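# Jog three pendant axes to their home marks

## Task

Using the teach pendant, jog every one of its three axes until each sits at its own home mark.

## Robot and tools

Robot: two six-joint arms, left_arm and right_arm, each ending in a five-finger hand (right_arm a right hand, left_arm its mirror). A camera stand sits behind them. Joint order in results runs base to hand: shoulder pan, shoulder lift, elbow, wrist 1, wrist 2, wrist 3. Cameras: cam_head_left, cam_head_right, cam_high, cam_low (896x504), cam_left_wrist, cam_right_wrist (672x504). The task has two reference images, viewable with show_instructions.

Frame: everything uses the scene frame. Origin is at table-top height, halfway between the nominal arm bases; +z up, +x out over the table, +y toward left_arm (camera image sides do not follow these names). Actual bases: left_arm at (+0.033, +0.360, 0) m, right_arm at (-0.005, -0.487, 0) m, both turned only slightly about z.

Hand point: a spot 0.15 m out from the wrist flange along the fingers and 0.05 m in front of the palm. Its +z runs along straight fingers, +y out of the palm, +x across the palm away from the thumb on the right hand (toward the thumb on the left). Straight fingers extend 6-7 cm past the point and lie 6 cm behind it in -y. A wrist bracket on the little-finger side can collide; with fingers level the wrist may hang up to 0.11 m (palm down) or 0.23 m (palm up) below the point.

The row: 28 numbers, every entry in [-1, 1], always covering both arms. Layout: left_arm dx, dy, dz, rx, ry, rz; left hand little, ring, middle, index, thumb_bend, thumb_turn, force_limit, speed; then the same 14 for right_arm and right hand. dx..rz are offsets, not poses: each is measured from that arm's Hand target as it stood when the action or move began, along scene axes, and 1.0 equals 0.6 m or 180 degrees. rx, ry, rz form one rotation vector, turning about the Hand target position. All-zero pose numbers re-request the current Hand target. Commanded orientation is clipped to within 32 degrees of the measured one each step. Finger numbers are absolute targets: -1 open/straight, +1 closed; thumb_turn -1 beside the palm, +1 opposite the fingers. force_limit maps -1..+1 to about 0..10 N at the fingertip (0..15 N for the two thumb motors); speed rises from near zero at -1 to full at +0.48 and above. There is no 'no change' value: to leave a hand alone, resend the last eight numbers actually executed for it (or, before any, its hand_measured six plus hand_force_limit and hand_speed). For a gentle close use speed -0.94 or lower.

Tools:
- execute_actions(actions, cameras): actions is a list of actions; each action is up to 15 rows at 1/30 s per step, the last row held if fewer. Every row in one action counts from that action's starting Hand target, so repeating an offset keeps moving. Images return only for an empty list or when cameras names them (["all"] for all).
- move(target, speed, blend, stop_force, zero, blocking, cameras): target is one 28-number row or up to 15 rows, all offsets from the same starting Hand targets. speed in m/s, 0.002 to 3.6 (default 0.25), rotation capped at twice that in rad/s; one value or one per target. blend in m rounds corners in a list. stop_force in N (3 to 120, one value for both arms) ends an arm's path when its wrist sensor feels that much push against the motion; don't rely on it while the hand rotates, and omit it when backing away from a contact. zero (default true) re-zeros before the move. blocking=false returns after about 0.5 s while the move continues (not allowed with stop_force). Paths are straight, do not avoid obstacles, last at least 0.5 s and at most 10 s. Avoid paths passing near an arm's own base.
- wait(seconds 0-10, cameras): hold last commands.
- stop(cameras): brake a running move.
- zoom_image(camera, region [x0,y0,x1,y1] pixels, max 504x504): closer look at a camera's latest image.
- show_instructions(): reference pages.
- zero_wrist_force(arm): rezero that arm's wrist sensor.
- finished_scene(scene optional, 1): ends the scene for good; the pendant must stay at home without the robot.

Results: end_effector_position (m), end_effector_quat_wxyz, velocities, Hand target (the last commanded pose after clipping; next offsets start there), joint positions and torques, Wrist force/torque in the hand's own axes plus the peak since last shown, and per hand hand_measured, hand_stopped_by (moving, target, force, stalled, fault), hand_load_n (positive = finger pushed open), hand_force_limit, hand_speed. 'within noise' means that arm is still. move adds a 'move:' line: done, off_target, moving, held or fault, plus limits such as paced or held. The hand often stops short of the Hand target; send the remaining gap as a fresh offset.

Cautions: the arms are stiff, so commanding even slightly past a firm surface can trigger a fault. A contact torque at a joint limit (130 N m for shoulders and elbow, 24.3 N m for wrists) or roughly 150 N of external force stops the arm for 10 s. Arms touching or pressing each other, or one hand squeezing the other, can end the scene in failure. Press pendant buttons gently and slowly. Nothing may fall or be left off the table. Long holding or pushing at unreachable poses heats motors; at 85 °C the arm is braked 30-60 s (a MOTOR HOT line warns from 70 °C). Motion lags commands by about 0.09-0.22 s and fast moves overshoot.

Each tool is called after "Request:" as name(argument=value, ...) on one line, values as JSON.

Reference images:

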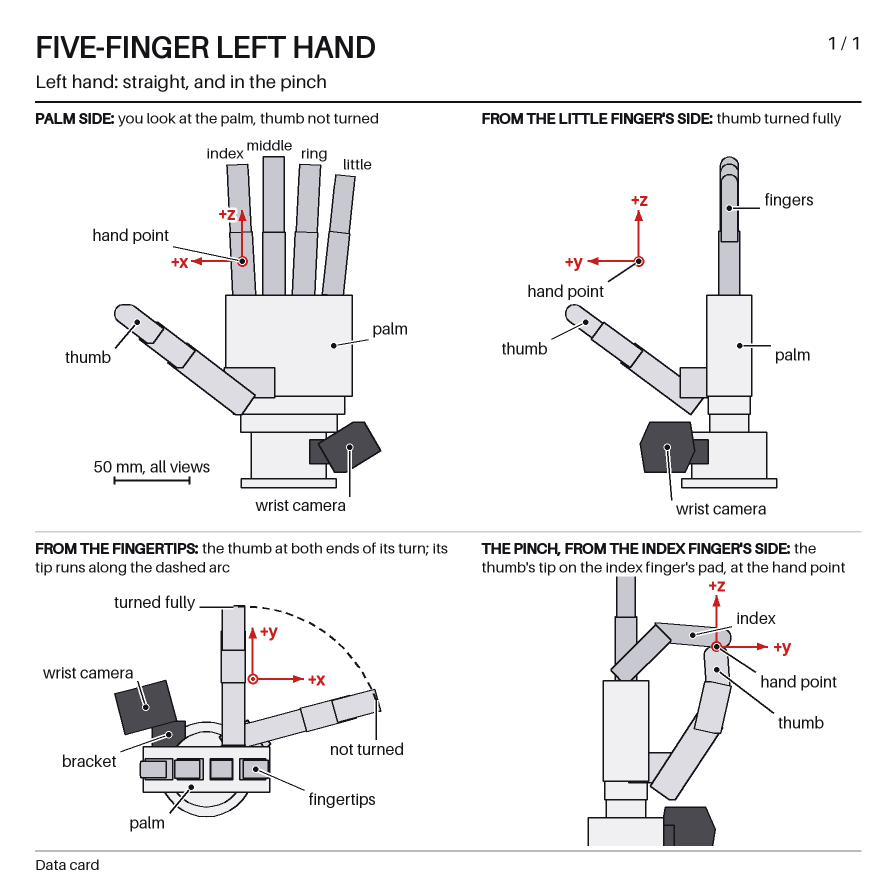

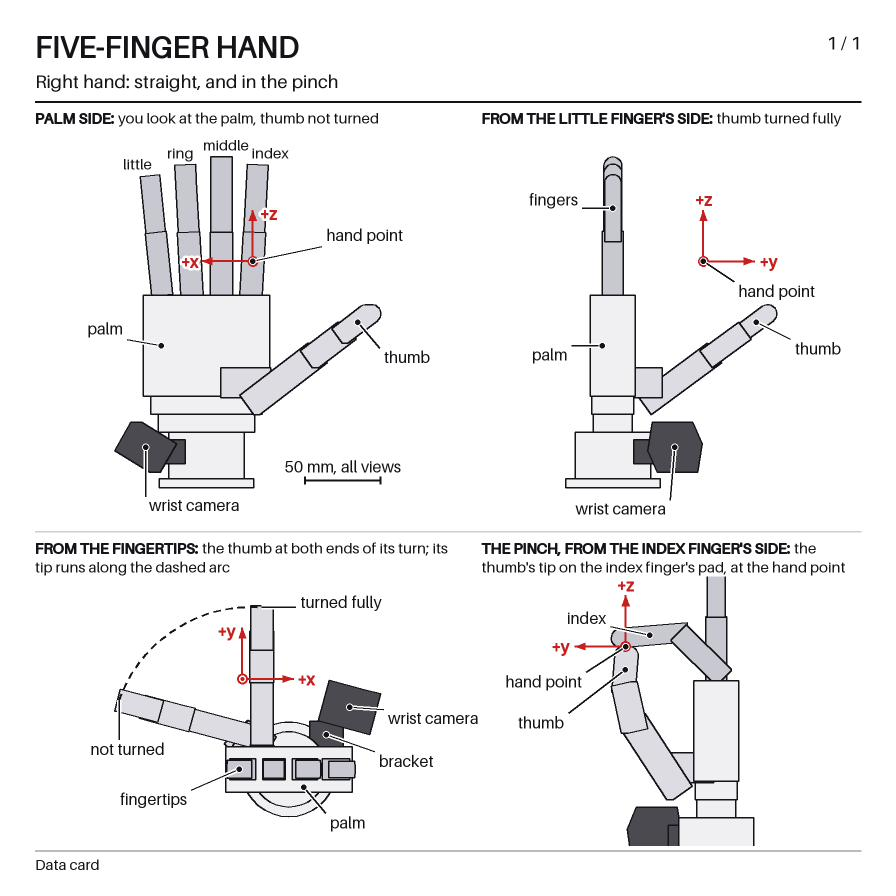

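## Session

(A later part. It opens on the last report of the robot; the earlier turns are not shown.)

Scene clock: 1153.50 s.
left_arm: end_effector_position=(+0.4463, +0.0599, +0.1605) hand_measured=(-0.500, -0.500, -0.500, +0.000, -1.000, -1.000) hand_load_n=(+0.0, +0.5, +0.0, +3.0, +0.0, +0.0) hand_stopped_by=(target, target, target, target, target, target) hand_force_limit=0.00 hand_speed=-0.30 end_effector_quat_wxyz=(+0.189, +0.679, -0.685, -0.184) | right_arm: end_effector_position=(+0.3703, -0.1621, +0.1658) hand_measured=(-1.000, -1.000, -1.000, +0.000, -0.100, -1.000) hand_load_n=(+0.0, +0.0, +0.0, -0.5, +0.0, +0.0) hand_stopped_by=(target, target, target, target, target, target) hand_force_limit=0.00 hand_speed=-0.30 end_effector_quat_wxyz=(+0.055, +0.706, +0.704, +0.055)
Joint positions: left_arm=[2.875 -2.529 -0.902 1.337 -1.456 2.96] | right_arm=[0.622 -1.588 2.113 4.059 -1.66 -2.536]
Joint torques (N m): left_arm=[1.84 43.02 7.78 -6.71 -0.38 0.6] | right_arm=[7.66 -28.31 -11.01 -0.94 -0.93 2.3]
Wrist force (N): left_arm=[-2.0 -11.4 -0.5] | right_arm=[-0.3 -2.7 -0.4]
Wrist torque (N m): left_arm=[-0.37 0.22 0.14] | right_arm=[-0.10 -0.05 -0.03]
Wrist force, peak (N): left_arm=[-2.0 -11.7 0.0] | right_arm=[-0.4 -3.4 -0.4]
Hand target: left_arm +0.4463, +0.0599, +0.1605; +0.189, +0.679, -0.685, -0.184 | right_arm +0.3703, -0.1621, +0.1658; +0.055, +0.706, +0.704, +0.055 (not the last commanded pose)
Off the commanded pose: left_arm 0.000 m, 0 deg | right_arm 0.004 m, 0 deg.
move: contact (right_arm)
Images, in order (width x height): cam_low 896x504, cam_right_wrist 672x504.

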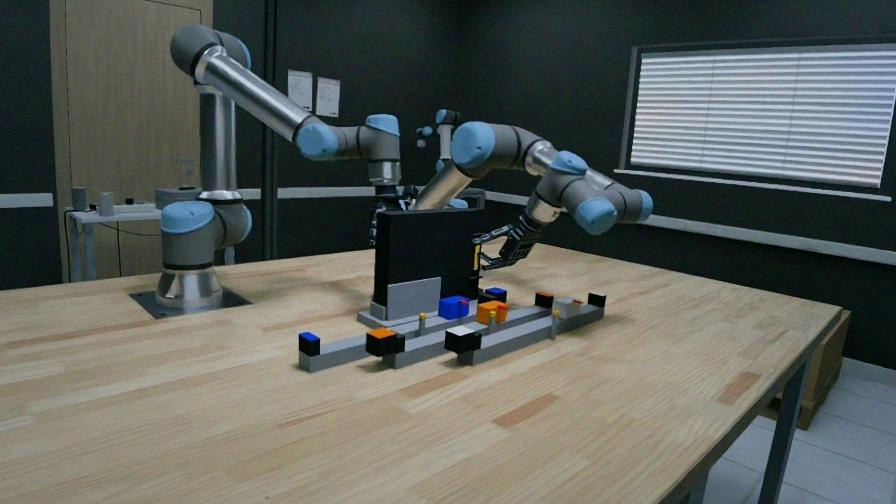

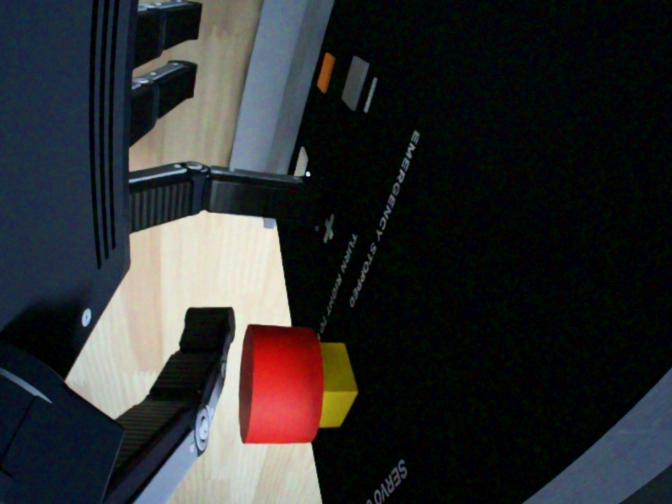

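Request:
move(target=[0, 0, 0, 0, 0, 0, -0.5, -0.5, -0.5, 0, -1, -1, 0, -0.3, -0.0123, -0.0067, -0.0055, 0, 0, 0, -1, -1, -1, 0, -0.1, -1, 0, -0.3], speed=0.02, cameras=["cam_right_wrist"])

Request:
zoom_image(camera="cam_right_wrist", region=[250, 130, 410, 290])

Request:
move(target=[0, 0, 0, 0, 0, 0, -0.5, -0.5, -0.5, 0, -1, -1, 0, -0.3, 0.016, 0, -0.0047, 0, 0, 0, -1, -1, -1, 0, -0.1, -1, 0, -0.3], speed=0.006, stop_force=3, cameras=["cam_right_wrist", "cam_low"])

Request:
zoom_image(camera="cam_right_wrist", region=[250, 130, 410, 290])

Request:
zoom_image(camera="cam_low", region=[400, 270, 620, 370])

Scene clock: 1182.50 s.
left_arm: end_effector_position=(+0.4463, +0.0599, +0.1605) hand_measured=(-0.500, -0.500, -0.500, +0.000, -1.000, -1.000) hand_load_n=(+0.0, +0.0, +0.0, +3.0, -0.5, +0.0) hand_stopped_by=(target, target, target, target, target, target) hand_force_limit=0.00 hand_speed=-0.30 end_effector_quat_wxyz=(+0.189, +0.679, -0.685, -0.184) | right_arm: end_effector_position=(+0.3630, -0.1661, +0.1625) hand_measured=(-1.000, -1.000, -1.000, +0.000, -0.100, -1.000) hand_load_n=(+0.0, +0.0, +0.0, +0.0, +0.0, +0.0) hand_stopped_by=(target, target, target, target, target, target) hand_force_limit=0.00 hand_speed=-0.30 end_effector_quat_wxyz=(+0.055, +0.706, +0.704, +0.055)
Joint positions: left_arm=[2.875 -2.529 -0.902 1.337 -1.456 2.96] | right_arm=[0.624 -1.602 2.136 4.05 -1.66 -2.533]
Joint torques (N m): left_arm=[2.3 42.82 8.24 -6.61 -0.42 0.53] | right_arm=[8.65 -26.66 -10.73 -4.4 -1.87 2.49]
Wrist force (N): left_arm=[-2.0 -11.4 -0.9] | right_arm=[-0.1 0.0 0.8]
Wrist torque (N m): left_arm=[-0.39 0.21 0.15] | right_arm=[-0.07 0.01 -0.13]
Wrist force, peak (N): left_arm=[-1.7 -11.8 0.0] | right_arm=[-0.6 -3.2 -0.2]
Hand target: left_arm +0.4463, +0.0599, +0.1605; +0.189, +0.679, -0.685, -0.184 | right_arm +0.3629, -0.1662, +0.1625; +0.055, +0.706, +0.704, +0.055
Off the commanded pose: left_arm 0.000 m, 0 deg | right_arm 0.000 m, 0 deg.
move: done
Images, in order (width x height): cam_right_wrist 672x504.

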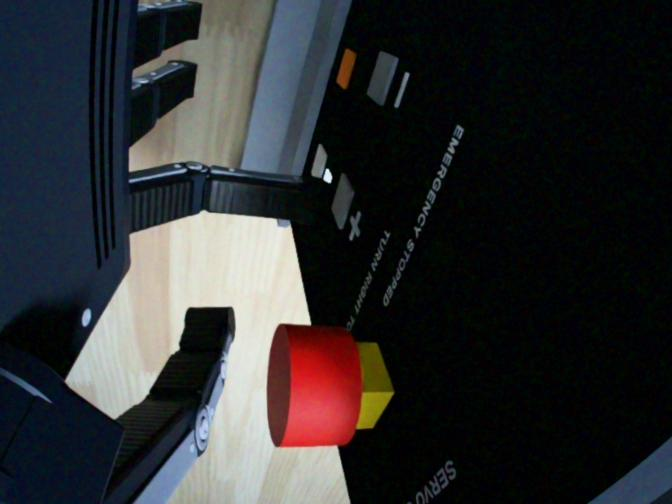

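Scaled by 3.150 from the camera's 672x504 image, which has a finer 960x720 frame.

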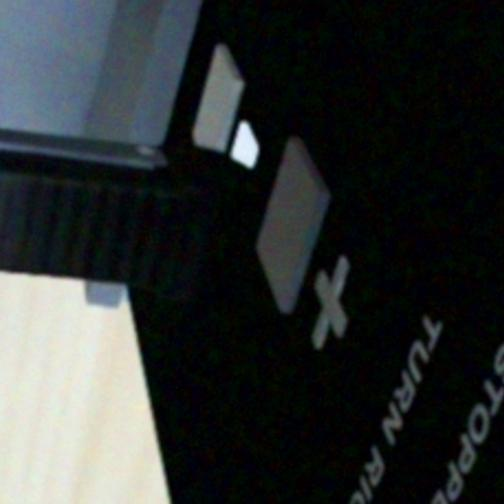

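Scene clock: 1184.87 s.
left_arm: end_effector_position=(+0.4463, +0.0599, +0.1605) hand_measured=(-0.500, -0.500, -0.500, +0.000, -1.000, -1.000) hand_load_n=(+0.0, +0.0, +0.0, +3.0, +0.0, +0.0) hand_stopped_by=(target, target, target, target, target, target) hand_force_limit=0.00 hand_speed=-0.30 end_effector_quat_wxyz=(+0.189, +0.679, -0.685, -0.184) | right_arm: end_effector_position=(+0.3698, -0.1662, +0.1604) hand_measured=(-1.000, -1.000, -1.000, +0.000, -0.100, -1.000) hand_load_n=(+0.0, +0.0, +0.0, +0.0, +0.0, +0.0) hand_stopped_by=(target, target, target, target, target, target) hand_force_limit=0.00 hand_speed=-0.30 end_effector_quat_wxyz=(+0.055, +0.706, +0.704, +0.055)
Joint positions: left_arm=[2.875 -2.529 -0.902 1.337 -1.456 2.96] | right_arm=[0.615 -1.589 2.13 4.043 -1.659 -2.543]
Joint torques (N m): left_arm=[3.35 43.45 7.31 -6.69 -0.44 0.71] | right_arm=[7.77 -28.25 -11 -1.1 -1.76 2.43]
Wrist force (N): left_arm=[-1.8 -11.6 -0.1] | right_arm=[-0.2 -3.0 0.2]
Wrist torque (N m): left_arm=[-0.40 0.20 0.15] | right_arm=[-0.12 -0.02 -0.04]
Wrist force, peak (N): left_arm=[-1.9 -11.7 -0.3] | right_arm=[-0.2 -3.3 0.3]
Hand target: left_arm +0.4463, +0.0599, +0.1605; +0.189, +0.679, -0.685, -0.184 | right_arm +0.3698, -0.1662, +0.1605; +0.055, +0.706, +0.704, +0.055 (not the last commanded pose)
Off the commanded pose: left_arm 0.000 m, 0 deg | right_arm 0.003 m, 0 deg.
move: contact (right_arm)
Images, in order (width x height): cam_low 896x504, cam_right_wrist 672x504.

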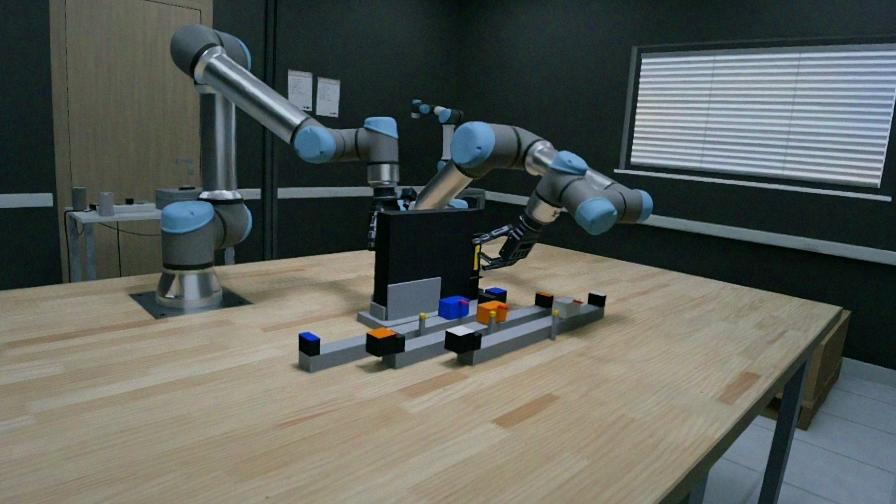

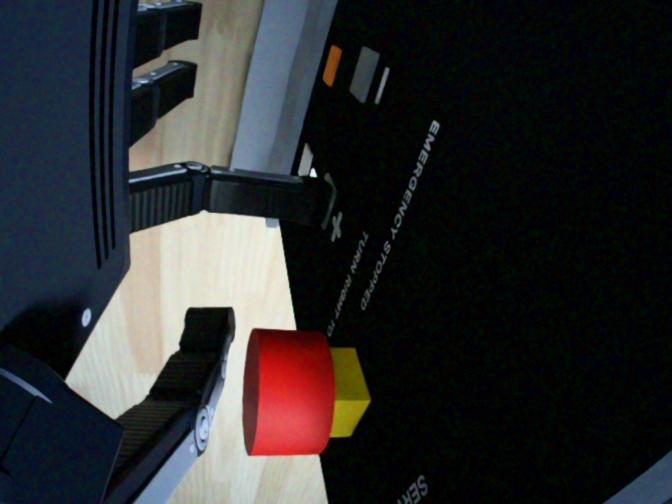

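Scaled by 3.150 from the camera's 672x504 image, which has a finer 960x720 frame.

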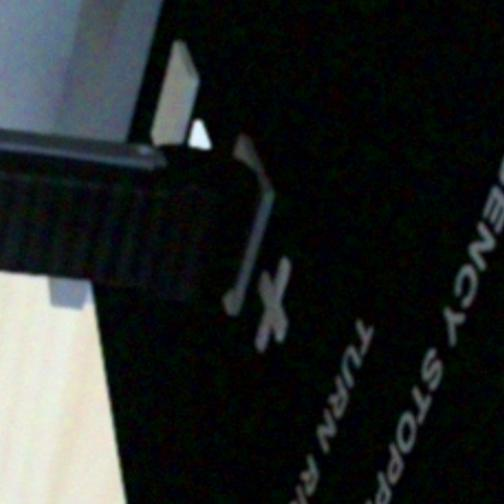

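Scaled by 2.291 from the camera's 896x504 image, which has a finer 1280x720 frame.

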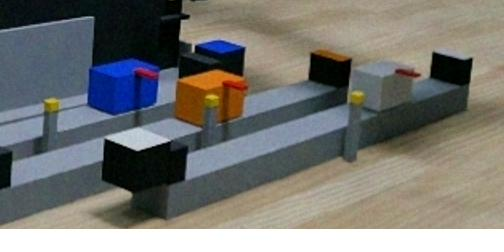

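Request:
move(target=[0, 0, 0, 0, 0, 0, -0.5, -0.5, -0.5, 0, -1, -1, 0, -0.3, 0.0064, 0, -0.0019, 0, 0, 0, -1, -1, -1, 0, -0.1, -1, 0, -0.3], speed=0.004, stop_force=4, cameras=["cam_low"])

Request:
zoom_image(camera="cam_low", region=[400, 270, 620, 370])

Request:
wait(seconds=0.5, cameras=["cam_low", "cam_right_wrist"])

Request:
move(target=[0, 0, 0, 0, 0, 0, -0.5, -0.5, -0.5, 0, -1, -1, 0, -0.3, -0.0128, 0, 0.0037, 0, 0, 0, -1, -1, -1, 0, -0.1, -1, 0, -0.3], speed=0.03, cameras=["cam_low", "cam_right_wrist"])

Request:
zoom_image(camera="cam_low", region=[400, 270, 620, 370])

Scene clock: 1194.03 s.
left_arm: end_effector_position=(+0.4463, +0.0599, +0.1605) hand_measured=(-0.500, -0.500, -0.500, +0.000, -1.000, -1.000) hand_load_n=(+0.0, +0.0, +0.0, +3.0, +0.0, +0.0) hand_stopped_by=(target, target, target, target, target, target) hand_force_limit=0.00 hand_speed=-0.30 end_effector_quat_wxyz=(+0.189, +0.679, -0.685, -0.184) | right_arm: end_effector_position=(+0.3707, -0.1662, +0.1602) hand_measured=(-1.000, -1.000, -1.000, +0.000, -0.100, -1.000) hand_load_n=(+0.0, +0.0, +0.0, -2.0, +0.0, +0.0) hand_stopped_by=(target, target, target, target, target, target) hand_force_limit=0.00 hand_speed=-0.30 end_effector_quat_wxyz=(+0.055, +0.706, +0.704, +0.055)
Joint positions: left_arm=[2.875 -2.529 -0.902 1.337 -1.456 2.96] | right_arm=[0.613 -1.587 2.129 4.042 -1.659 -2.544]
Joint torques (N m): left_arm=[3.72 44.56 9 -6.72 -0.29 0.9] | right_arm=[7.03 -27.55 -11.39 -1.74 -2.5 2.16]
Wrist force (N): left_arm=[-2.0 -11.5 -0.5] | right_arm=[-0.5 -7.2 -3.1]
Wrist torque (N m): left_arm=[-0.38 0.23 0.14] | right_arm=[-0.11 -0.08 -0.03]
Wrist force, peak (N): left_arm=[-1.8 -11.9 -0.4] | right_arm=[-1.0 -10.0 -3.7]
Hand target: left_arm +0.4463, +0.0599, +0.1605; +0.189, +0.679, -0.685, -0.184 | right_arm +0.3707, -0.1662, +0.1602; +0.055, +0.706, +0.704, +0.055 (not the last commanded pose)
Off the commanded pose: left_arm 0.000 m, 0 deg | right_arm 0.003 m, 0 deg.
move: contact (right_arm)
Images, in order (width x height): cam_low 896x504.

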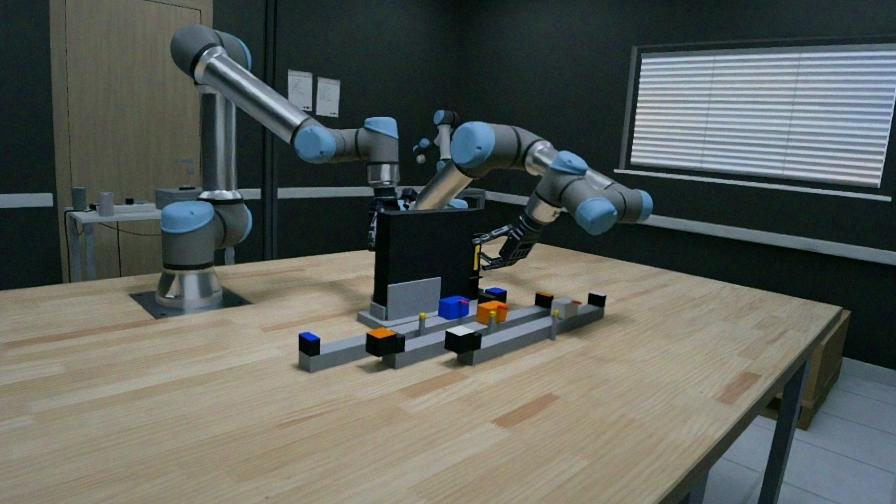

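Scaled by 2.291 from the camera's 896x504 image, which has a finer 1280x720 frame.

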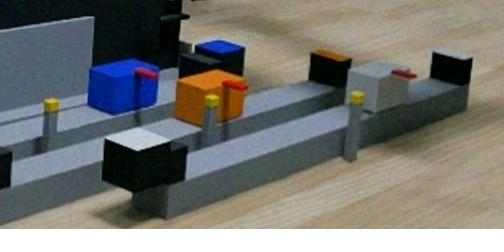

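Scene clock: 1194.53 s.
left_arm: end_effector_position=(+0.4463, +0.0599, +0.1605) hand_measured=(-0.500, -0.500, -0.500, +0.000, -1.000, -1.000) hand_load_n=(+0.0, +0.0, +0.0, +3.0, +0.0, +0.5) hand_stopped_by=(target, target, target, target, target, target) hand_force_limit=0.00 hand_speed=-0.30 end_effector_quat_wxyz=(+0.189, +0.679, -0.685, -0.184) | right_arm: end_effector_position=(+0.3707, -0.1662, +0.1602) hand_measured=(-1.000, -1.000, -1.000, +0.000, -0.100, -1.000) hand_load_n=(+0.0, +0.0, +0.0, -2.0, +0.0, +0.0) hand_stopped_by=(target, target, target, target, target, target) hand_force_limit=0.00 hand_speed=-0.30 end_effector_quat_wxyz=(+0.055, +0.706, +0.704, +0.055)
Joint positions: left_arm=[2.875 -2.529 -0.902 1.337 -1.456 2.96] | right_arm=[0.613 -1.587 2.129 4.042 -1.659 -2.544]
Joint torques (N m): left_arm=[2.98 45.75 7.02 -6.71 -0.34 0.74] | right_arm=[6.42 -27.3 -10.67 -1.82 -2.5 2.17]
Wrist force (N): left_arm=[-2.0 -11.4 -1.0] | right_arm=[-0.7 -7.1 -3.2]
Wrist torque (N m): left_arm=[-0.37 0.19 0.15] | right_arm=[-0.15 -0.04 -0.04]
Wrist force, peak (N): left_arm=[-1.8 -11.9 0.0] | right_arm=[-0.8 -7.7 -2.4]
Hand target: left_arm +0.4463, +0.0599, +0.1605; +0.189, +0.679, -0.685, -0.184 | right_arm +0.3707, -0.1662, +0.1602; +0.055, +0.706, +0.704, +0.055 (not the last commanded pose)
Off the commanded pose: left_arm 0.000 m, 0 deg | right_arm 0.003 m, 0 deg.
wait: 0.50 s; at rest by 0.17 s
Images, in order (width x height): cam_low 896x504, cam_right_wrist 672x504.

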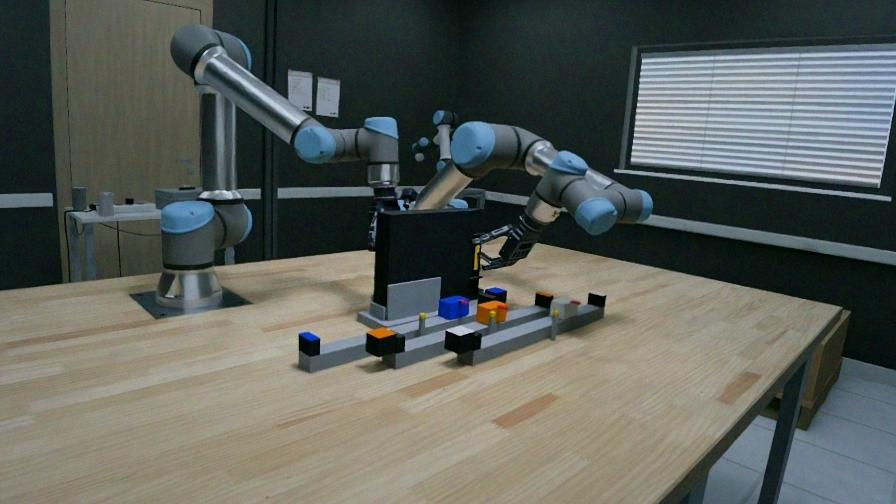

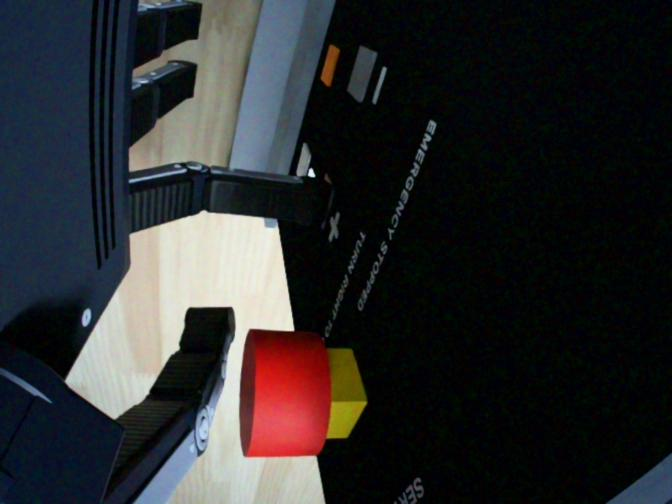

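Scene clock: 1195.33 s.
left_arm: end_effector_position=(+0.4463, +0.0599, +0.1605) hand_measured=(-0.500, -0.500, -0.500, +0.000, -1.000, -1.000) hand_load_n=(+0.0, +0.0, +0.0, +3.0, +0.0, +0.0) hand_stopped_by=(target, target, target, target, target, target) hand_force_limit=0.00 hand_speed=-0.30 end_effector_quat_wxyz=(+0.189, +0.679, -0.685, -0.184) | right_arm: end_effector_position=(+0.3632, -0.1662, +0.1624) hand_measured=(-1.000, -1.000, -1.000, +0.000, -0.100, -1.000) hand_load_n=(+0.0, +0.0, +0.0, +0.0, +0.0, +0.0) hand_stopped_by=(target, target, target, target, target, target) hand_force_limit=0.00 hand_speed=-0.30 end_effector_quat_wxyz=(+0.055, +0.706, +0.704, +0.055)
Joint positions: left_arm=[2.875 -2.529 -0.902 1.337 -1.456 2.96] | right_arm=[0.624 -1.602 2.136 4.05 -1.66 -2.534]
Joint torques (N m): left_arm=[1.96 44.44 8.32 -6.54 -0.17 0.89] | right_arm=[8.52 -26.98 -10.09 -0.61 -1.87 2.36]
Wrist force (N): left_arm=[-1.9 -11.4 -0.2] | right_arm=[-0.2 0.2 1.0]
Wrist torque (N m): left_arm=[-0.37 0.22 0.14] | right_arm=[-0.05 0.01 -0.13]
Wrist force, peak (N): left_arm=[-1.8 -11.7 -0.2] | right_arm=[-0.7 -7.6 -2.6]
Hand target: left_arm +0.4463, +0.0599, +0.1605; +0.189, +0.679, -0.685, -0.184 | right_arm +0.3631, -0.1662, +0.1624; +0.055, +0.706, +0.704, +0.055
Off the commanded pose: left_arm 0.000 m, 0 deg | right_arm 0.000 m, 0 deg.
move: done
Images, in order (width x height): cam_low 896x504, cam_right_wrist 672x504.

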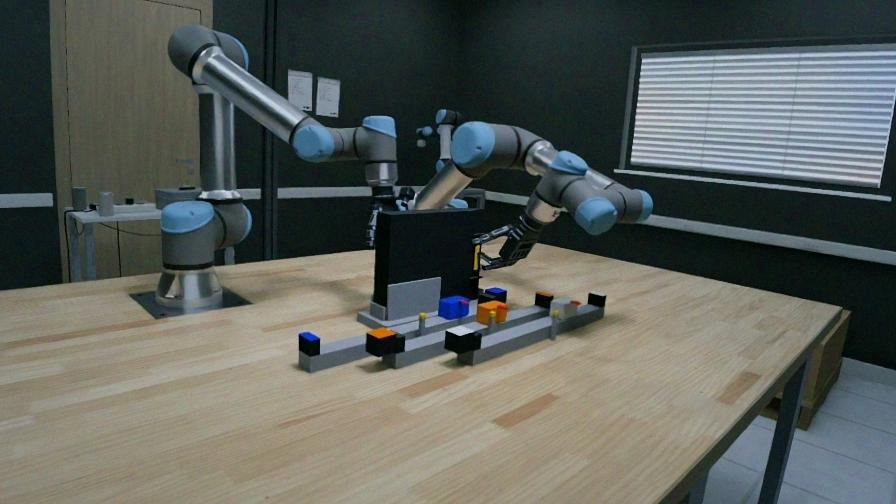

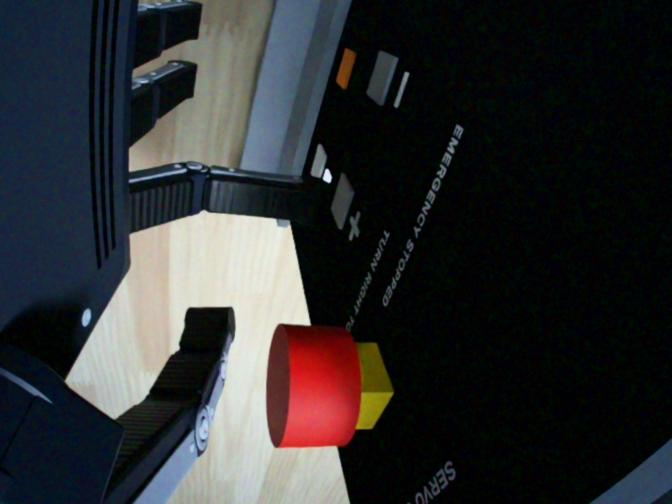

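Scaled by 2.291 from the camera's 896x504 image, which has a finer 1280x720 frame.

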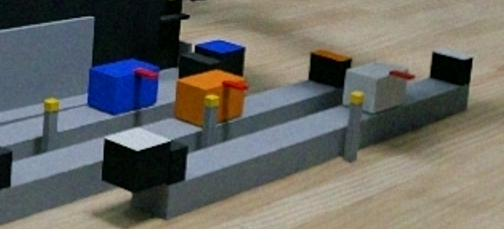

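Request:
execute_actions(actions=[], cameras=["cam_head_left", "cam_head_right", "cam_high", "cam_low", "cam_right_wrist"])

Request:
zoom_image(camera="cam_head_left", region=[370, 250, 490, 320])

Request:
zoom_image(camera="cam_head_right", region=[370, 250, 490, 320])

Request:
zoom_image(camera="cam_low", region=[410, 280, 610, 360])

Scene clock: 1219.13 s.
left_arm: end_effector_position=(+0.4463, +0.0599, +0.1605) hand_measured=(-0.500, -0.500, -0.500, +0.000, -1.000, -1.000) hand_load_n=(+0.0, +0.0, +0.0, +3.0, +0.0, +0.0) hand_stopped_by=(target, target, target, target, target, target) hand_force_limit=0.00 hand_speed=-0.30 end_effector_quat_wxyz=(+0.189, +0.679, -0.685, -0.184) | right_arm: end_effector_position=(+0.3631, -0.1662, +0.1624) hand_measured=(-1.000, -1.000, -1.000, +0.000, -0.100, -1.000) hand_load_n=(+0.0, +0.0, +0.0, +0.0, +0.0, +0.0) hand_stopped_by=(target, target, target, target, target, target) hand_force_limit=0.00 hand_speed=-0.30 end_effector_quat_wxyz=(+0.055, +0.706, +0.704, +0.055)
Joint positions: left_arm=[2.875 -2.529 -0.902 1.337 -1.456 2.96] | right_arm=[0.624 -1.602 2.136 4.05 -1.66 -2.534]
Joint velocities: within noise
Joint torques (N m): left_arm=[3.86 46.9 8.21 -6.81 -0.48 0.61] | right_arm=[8.38 -27.82 -10.1 -0.62 -1.84 2.61]
Motor temperatures (°C): left_arm=[30 36 35 39 39 37] | right_arm=[27 35 32 41 40 35]
Wrist force (N): left_arm=[-1.8 -11.5 -0.6] | right_arm=[-0.1 0.1 0.9]
Wrist torque (N m): left_arm=[-0.41 0.18 0.16] | right_arm=[-0.07 0.01 -0.13]
Wrist force, peak (N): left_arm=[-1.8 -11.7 0.0] | right_arm=[-0.1 0.0 1.2]
Hand target: left_arm +0.4463, +0.0599, +0.1605; +0.189, +0.679, -0.685, -0.184 | right_arm +0.3631, -0.1662, +0.1624; +0.055, +0.706, +0.704, +0.055
Off the commanded pose: left_arm 0.000 m, 0 deg | right_arm 0.000 m, 0 deg.
Images, in order (width x height): cam_head_left 896x504, cam_head_right 896x504, cam_high 896x504, cam_low 896x504, cam_right_wrist 672x504.

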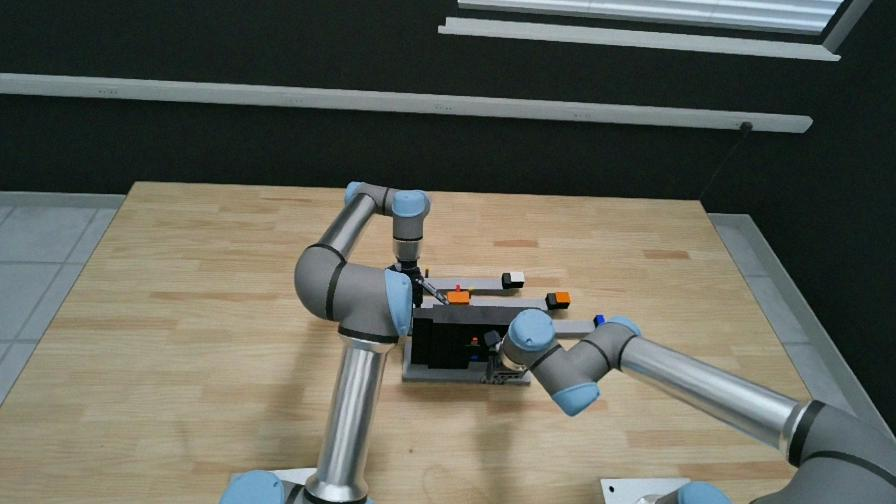

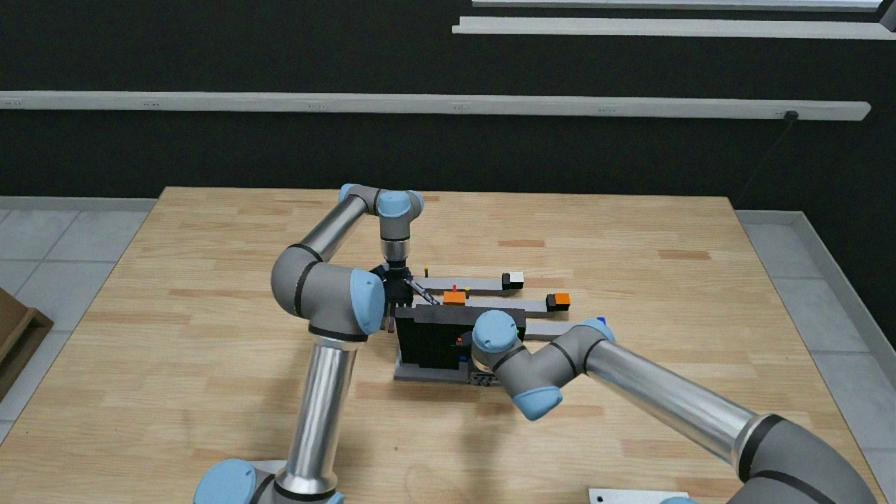

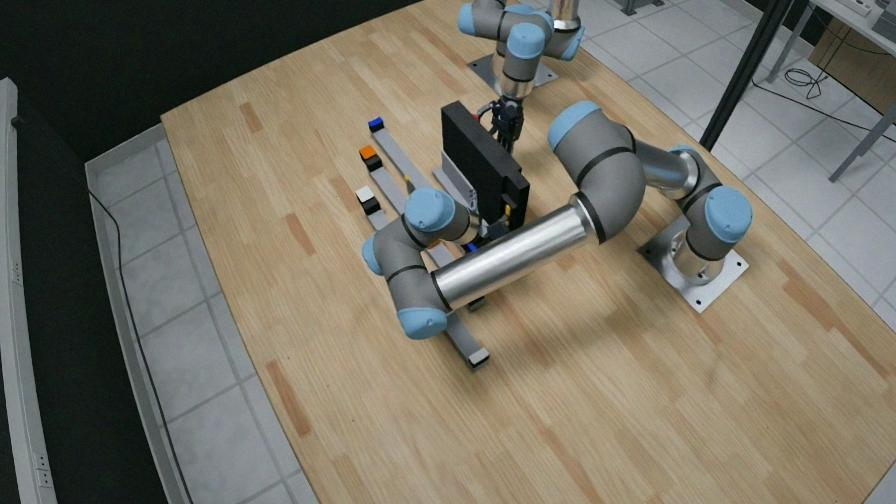

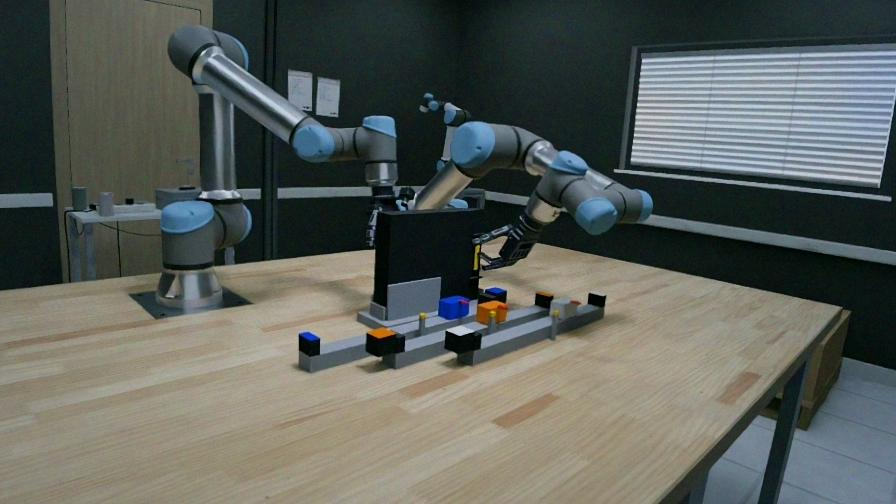

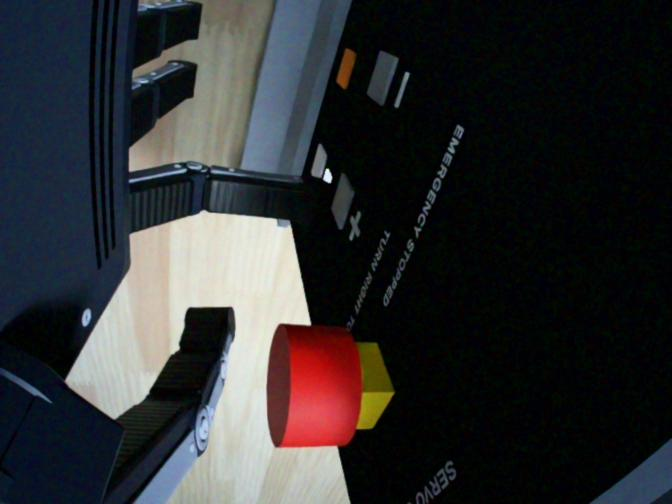

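Scaled by 4.200 from the camera's 896x504 image, which has a finer 1280x720 frame.

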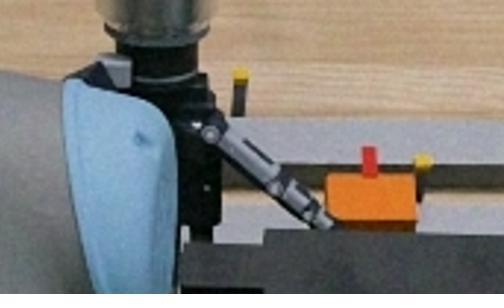

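Scaled by 4.200 from the camera's 896x504 image, which has a finer 1280x720 frame.

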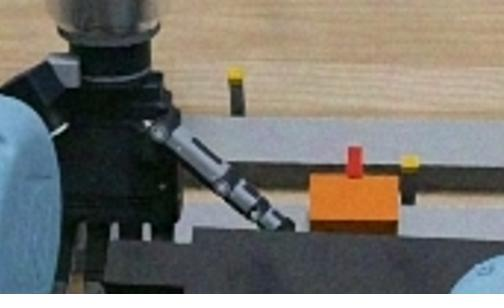

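Scaled by 2.520 from the camera's 896x504 image, which has a finer 1280x720 frame.

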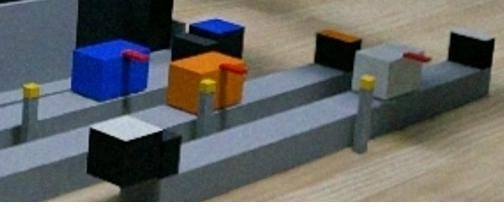

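Request:
move(target=[0, 0, 0, 0, 0, 0, -0.5, -0.5, -0.5, 0, -1, -1, 0, -0.3, 0.0127, 0, -0.0037, 0, 0, 0, -1, -1, -1, 0, -0.1, -1, 0, -0.3], speed=0.02, cameras=[])

Request:
wait(seconds=2, cameras=["cam_head_left", "cam_low"])

Request:
move(target=[0, 0, 0, 0, 0, 0, -0.5, -0.5, -0.5, 0, -1, -1, 0, -0.3, -0.0127, 0, 0.0037, 0, 0, 0, -1, -1, -1, 0, -0.1, -1, 0, -0.3], speed=0.03, cameras=["cam_low", "cam_head_left", "cam_head_right"])

Request:
zoom_image(camera="cam_low", region=[400, 270, 620, 370])

Request:
zoom_image(camera="cam_head_left", region=[370, 250, 490, 320])

Scene clock: 1236.20 s.
left_arm: end_effector_position=(+0.4463, +0.0599, +0.1605) hand_measured=(-0.500, -0.500, -0.500, +0.000, -1.000, -1.000) hand_load_n=(+0.0, +0.0, +0.0, +3.0, -0.5, +0.0) hand_stopped_by=(target, target, target, target, target, target) hand_force_limit=0.00 hand_speed=-0.30 end_effector_quat_wxyz=(+0.189, +0.679, -0.685, -0.184) | right_arm: end_effector_position=(+0.3706, -0.1662, +0.1602) hand_measured=(-1.000, -1.000, -1.000, +0.000, -0.100, -1.000) hand_load_n=(+0.0, +0.0, +0.0, -1.0, +0.0, +0.0) hand_stopped_by=(target, target, target, target, target, target) hand_force_limit=0.00 hand_speed=-0.30 end_effector_quat_wxyz=(+0.055, +0.706, +0.704, +0.055)
Joint positions: left_arm=[2.875 -2.529 -0.902 1.337 -1.456 2.96] | right_arm=[0.614 -1.587 2.129 4.042 -1.659 -2.544]
Joint torques (N m): left_arm=[2.46 46.68 7.26 -6.81 -0.14 0.8] | right_arm=[-9.18 -8.03 -26.87 -4.76 1.26 -2.88]
Wrist force (N): left_arm=[-1.9 -11.7 0.0] | right_arm=[-0.3 -4.4 -0.7]
Wrist torque (N m): left_arm=[-0.39 0.23 0.14] | right_arm=[-0.14 -0.03 -0.02]
Wrist force, peak (N): left_arm=[-1.8 -11.7 -0.1] | right_arm=[-0.3 -4.4 -0.7]
Hand target: left_arm +0.4463, +0.0599, +0.1605; +0.189, +0.679, -0.685, -0.184 | right_arm +0.3707, -0.1662, +0.1602; +0.055, +0.706, +0.704, +0.055
Off the commanded pose: left_arm 0.000 m, 0 deg | right_arm 0.000 m, 0 deg.
move: done
No camera images: "cameras" was empty.

Scene clock: 1238.20 s.
left_arm: end_effector_position=(+0.4463, +0.0599, +0.1605) hand_measured=(-0.500, -0.500, -0.500, +0.000, -1.000, -1.000) hand_load_n=(+0.0, +0.0, +0.0, +3.0, +0.0, +0.0) hand_stopped_by=(target, target, target, target, target, target) hand_force_limit=0.00 hand_speed=-0.30 end_effector_quat_wxyz=(+0.189, +0.679, -0.685, -0.184) | right_arm: end_effector_position=(+0.3707, -0.1662, +0.1602) hand_measured=(-1.000, -1.000, -1.000, +0.000, -0.100, -1.000) hand_load_n=(+0.0, +0.0, +0.0, -1.0, +0.0, +0.0) hand_stopped_by=(target, target, target, target, target, target) hand_force_limit=0.00 hand_speed=-0.30 end_effector_quat_wxyz=(+0.055, +0.706, +0.704, +0.055)
Joint positions: left_arm=[2.875 -2.529 -0.902 1.337 -1.456 2.96] | right_arm=[0.614 -1.587 2.129 4.042 -1.659 -2.544]
Joint torques (N m): left_arm=[3.77 46.26 8.46 -6.62 -0.41 0.94] | right_arm=[-9.8 -8.52 -26.89 -5.03 1.16 -2.61]
Wrist force (N): left_arm=[-1.8 -11.5 0.0] | right_arm=[-0.2 -4.6 -0.8]
Wrist torque (N m): left_arm=[-0.37 0.19 0.15] | right_arm=[-0.13 -0.05 -0.01]
Wrist force, peak (N): left_arm=[-1.8 -11.9 0.1] | right_arm=[-0.4 -4.8 -0.8]
Hand target: left_arm +0.4463, +0.0599, +0.1605; +0.189, +0.679, -0.685, -0.184 | right_arm +0.3707, -0.1662, +0.1602; +0.055, +0.706, +0.704, +0.055
Off the commanded pose: left_arm 0.000 m, 0 deg | right_arm 0.000 m, 0 deg.
wait: 2.00 s; at rest by 0.17 s
Images, in order (width x height): cam_head_left 896x504, cam_low 896x504.

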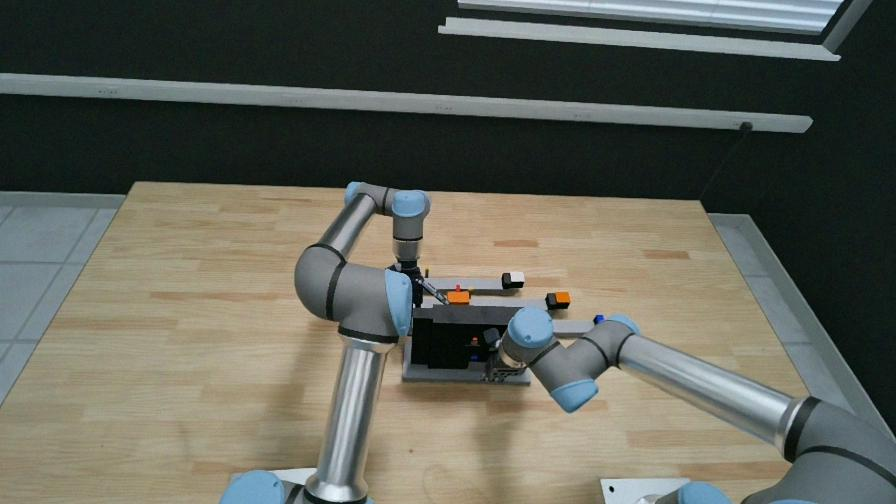

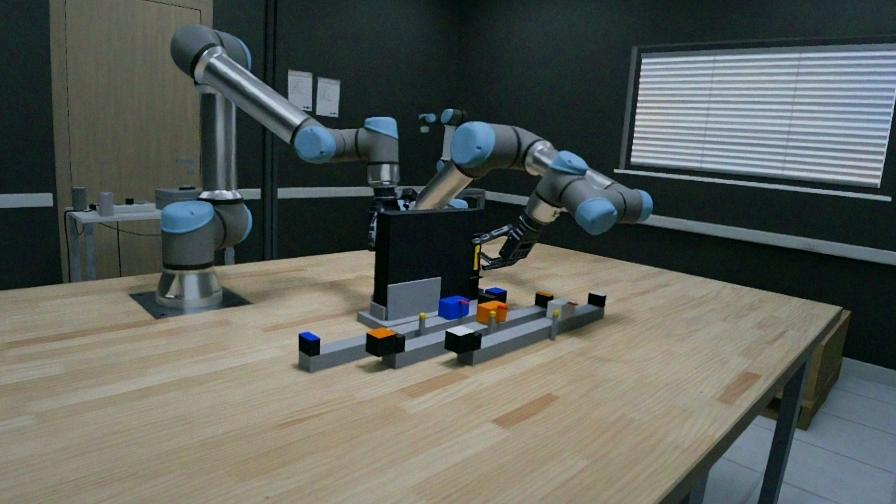

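Scene clock: 1239.00 s.
left_arm: end_effector_position=(+0.4463, +0.0599, +0.1605) hand_measured=(-0.500, -0.500, -0.500, +0.000, -1.000, -1.000) hand_load_n=(+0.0, +0.0, +0.0, +3.0, +0.0, +0.0) hand_stopped_by=(target, target, target, target, target, target) hand_force_limit=0.00 hand_speed=-0.30 end_effector_quat_wxyz=(+0.189, +0.679, -0.685, -0.184) | right_arm: end_effector_position=(+0.3632, -0.1662, +0.1624) hand_measured=(-1.000, -1.000, -1.000, +0.000, -0.100, -1.000) hand_load_n=(+0.0, +0.0, +0.0, +0.0, +0.0, +0.0) hand_stopped_by=(target, target, target, target, target, target) hand_force_limit=0.00 hand_speed=-0.30 end_effector_quat_wxyz=(+0.055, +0.706, +0.704, +0.055)
Joint positions: left_arm=[2.875 -2.529 -0.902 1.337 -1.456 2.96] | right_arm=[0.624 -1.602 2.136 4.05 -1.66 -2.534]
Joint torques (N m): left_arm=[2.21 47.7 9.26 -6.63 -0.25 0.74] | right_arm=[9.53 -28.49 -10.94 -0.66 -1.86 2.4]
Wrist force (N): left_arm=[-1.8 -11.4 -1.0] | right_arm=[-0.1 0.0 1.1]
Wrist torque (N m): left_arm=[-0.39 0.18 0.16] | right_arm=[-0.11 0.00 -0.13]
Wrist force, peak (N): left_arm=[-1.9 -11.7 0.1] | right_arm=[0.0 -4.5 -1.3]
Hand target: left_arm +0.4463, +0.0599, +0.1605; +0.189, +0.679, -0.685, -0.184 | right_arm +0.3631, -0.1662, +0.1624; +0.055, +0.706, +0.704, +0.055
Off the commanded pose: left_arm 0.000 m, 0 deg | right_arm 0.000 m, 0 deg.
move: done
Images, in order (width x height): cam_head_left 896x504, cam_head_right 896x504, cam_low 896x504.

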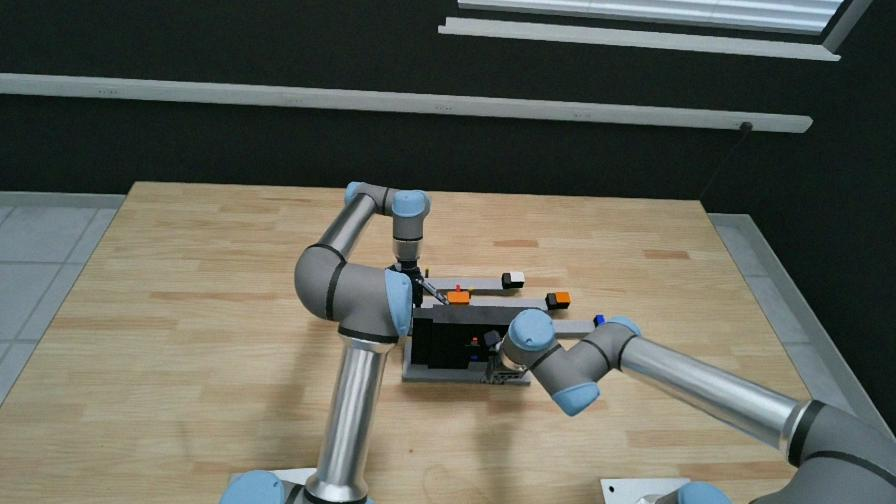

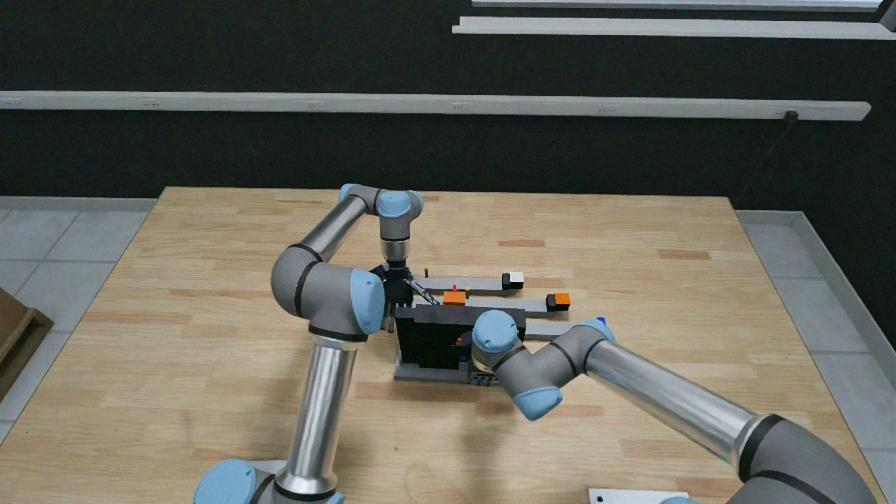

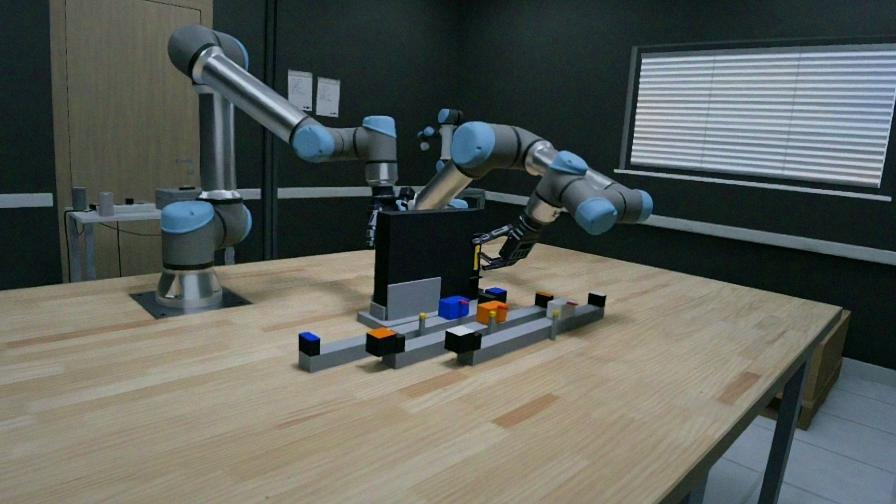

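Scaled by 2.291 from the camera's 896x504 image, which has a finer 1280x720 frame.

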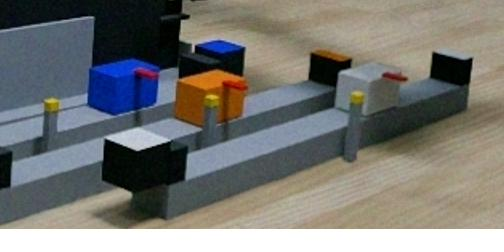

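Scaled by 4.200 from the camera's 896x504 image, which has a finer 1280x720 frame.

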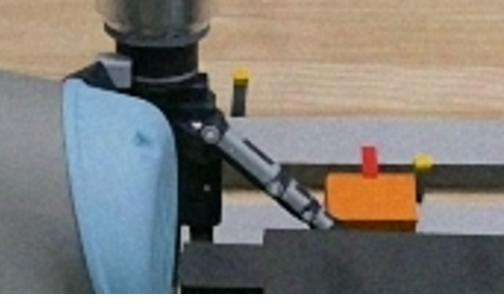

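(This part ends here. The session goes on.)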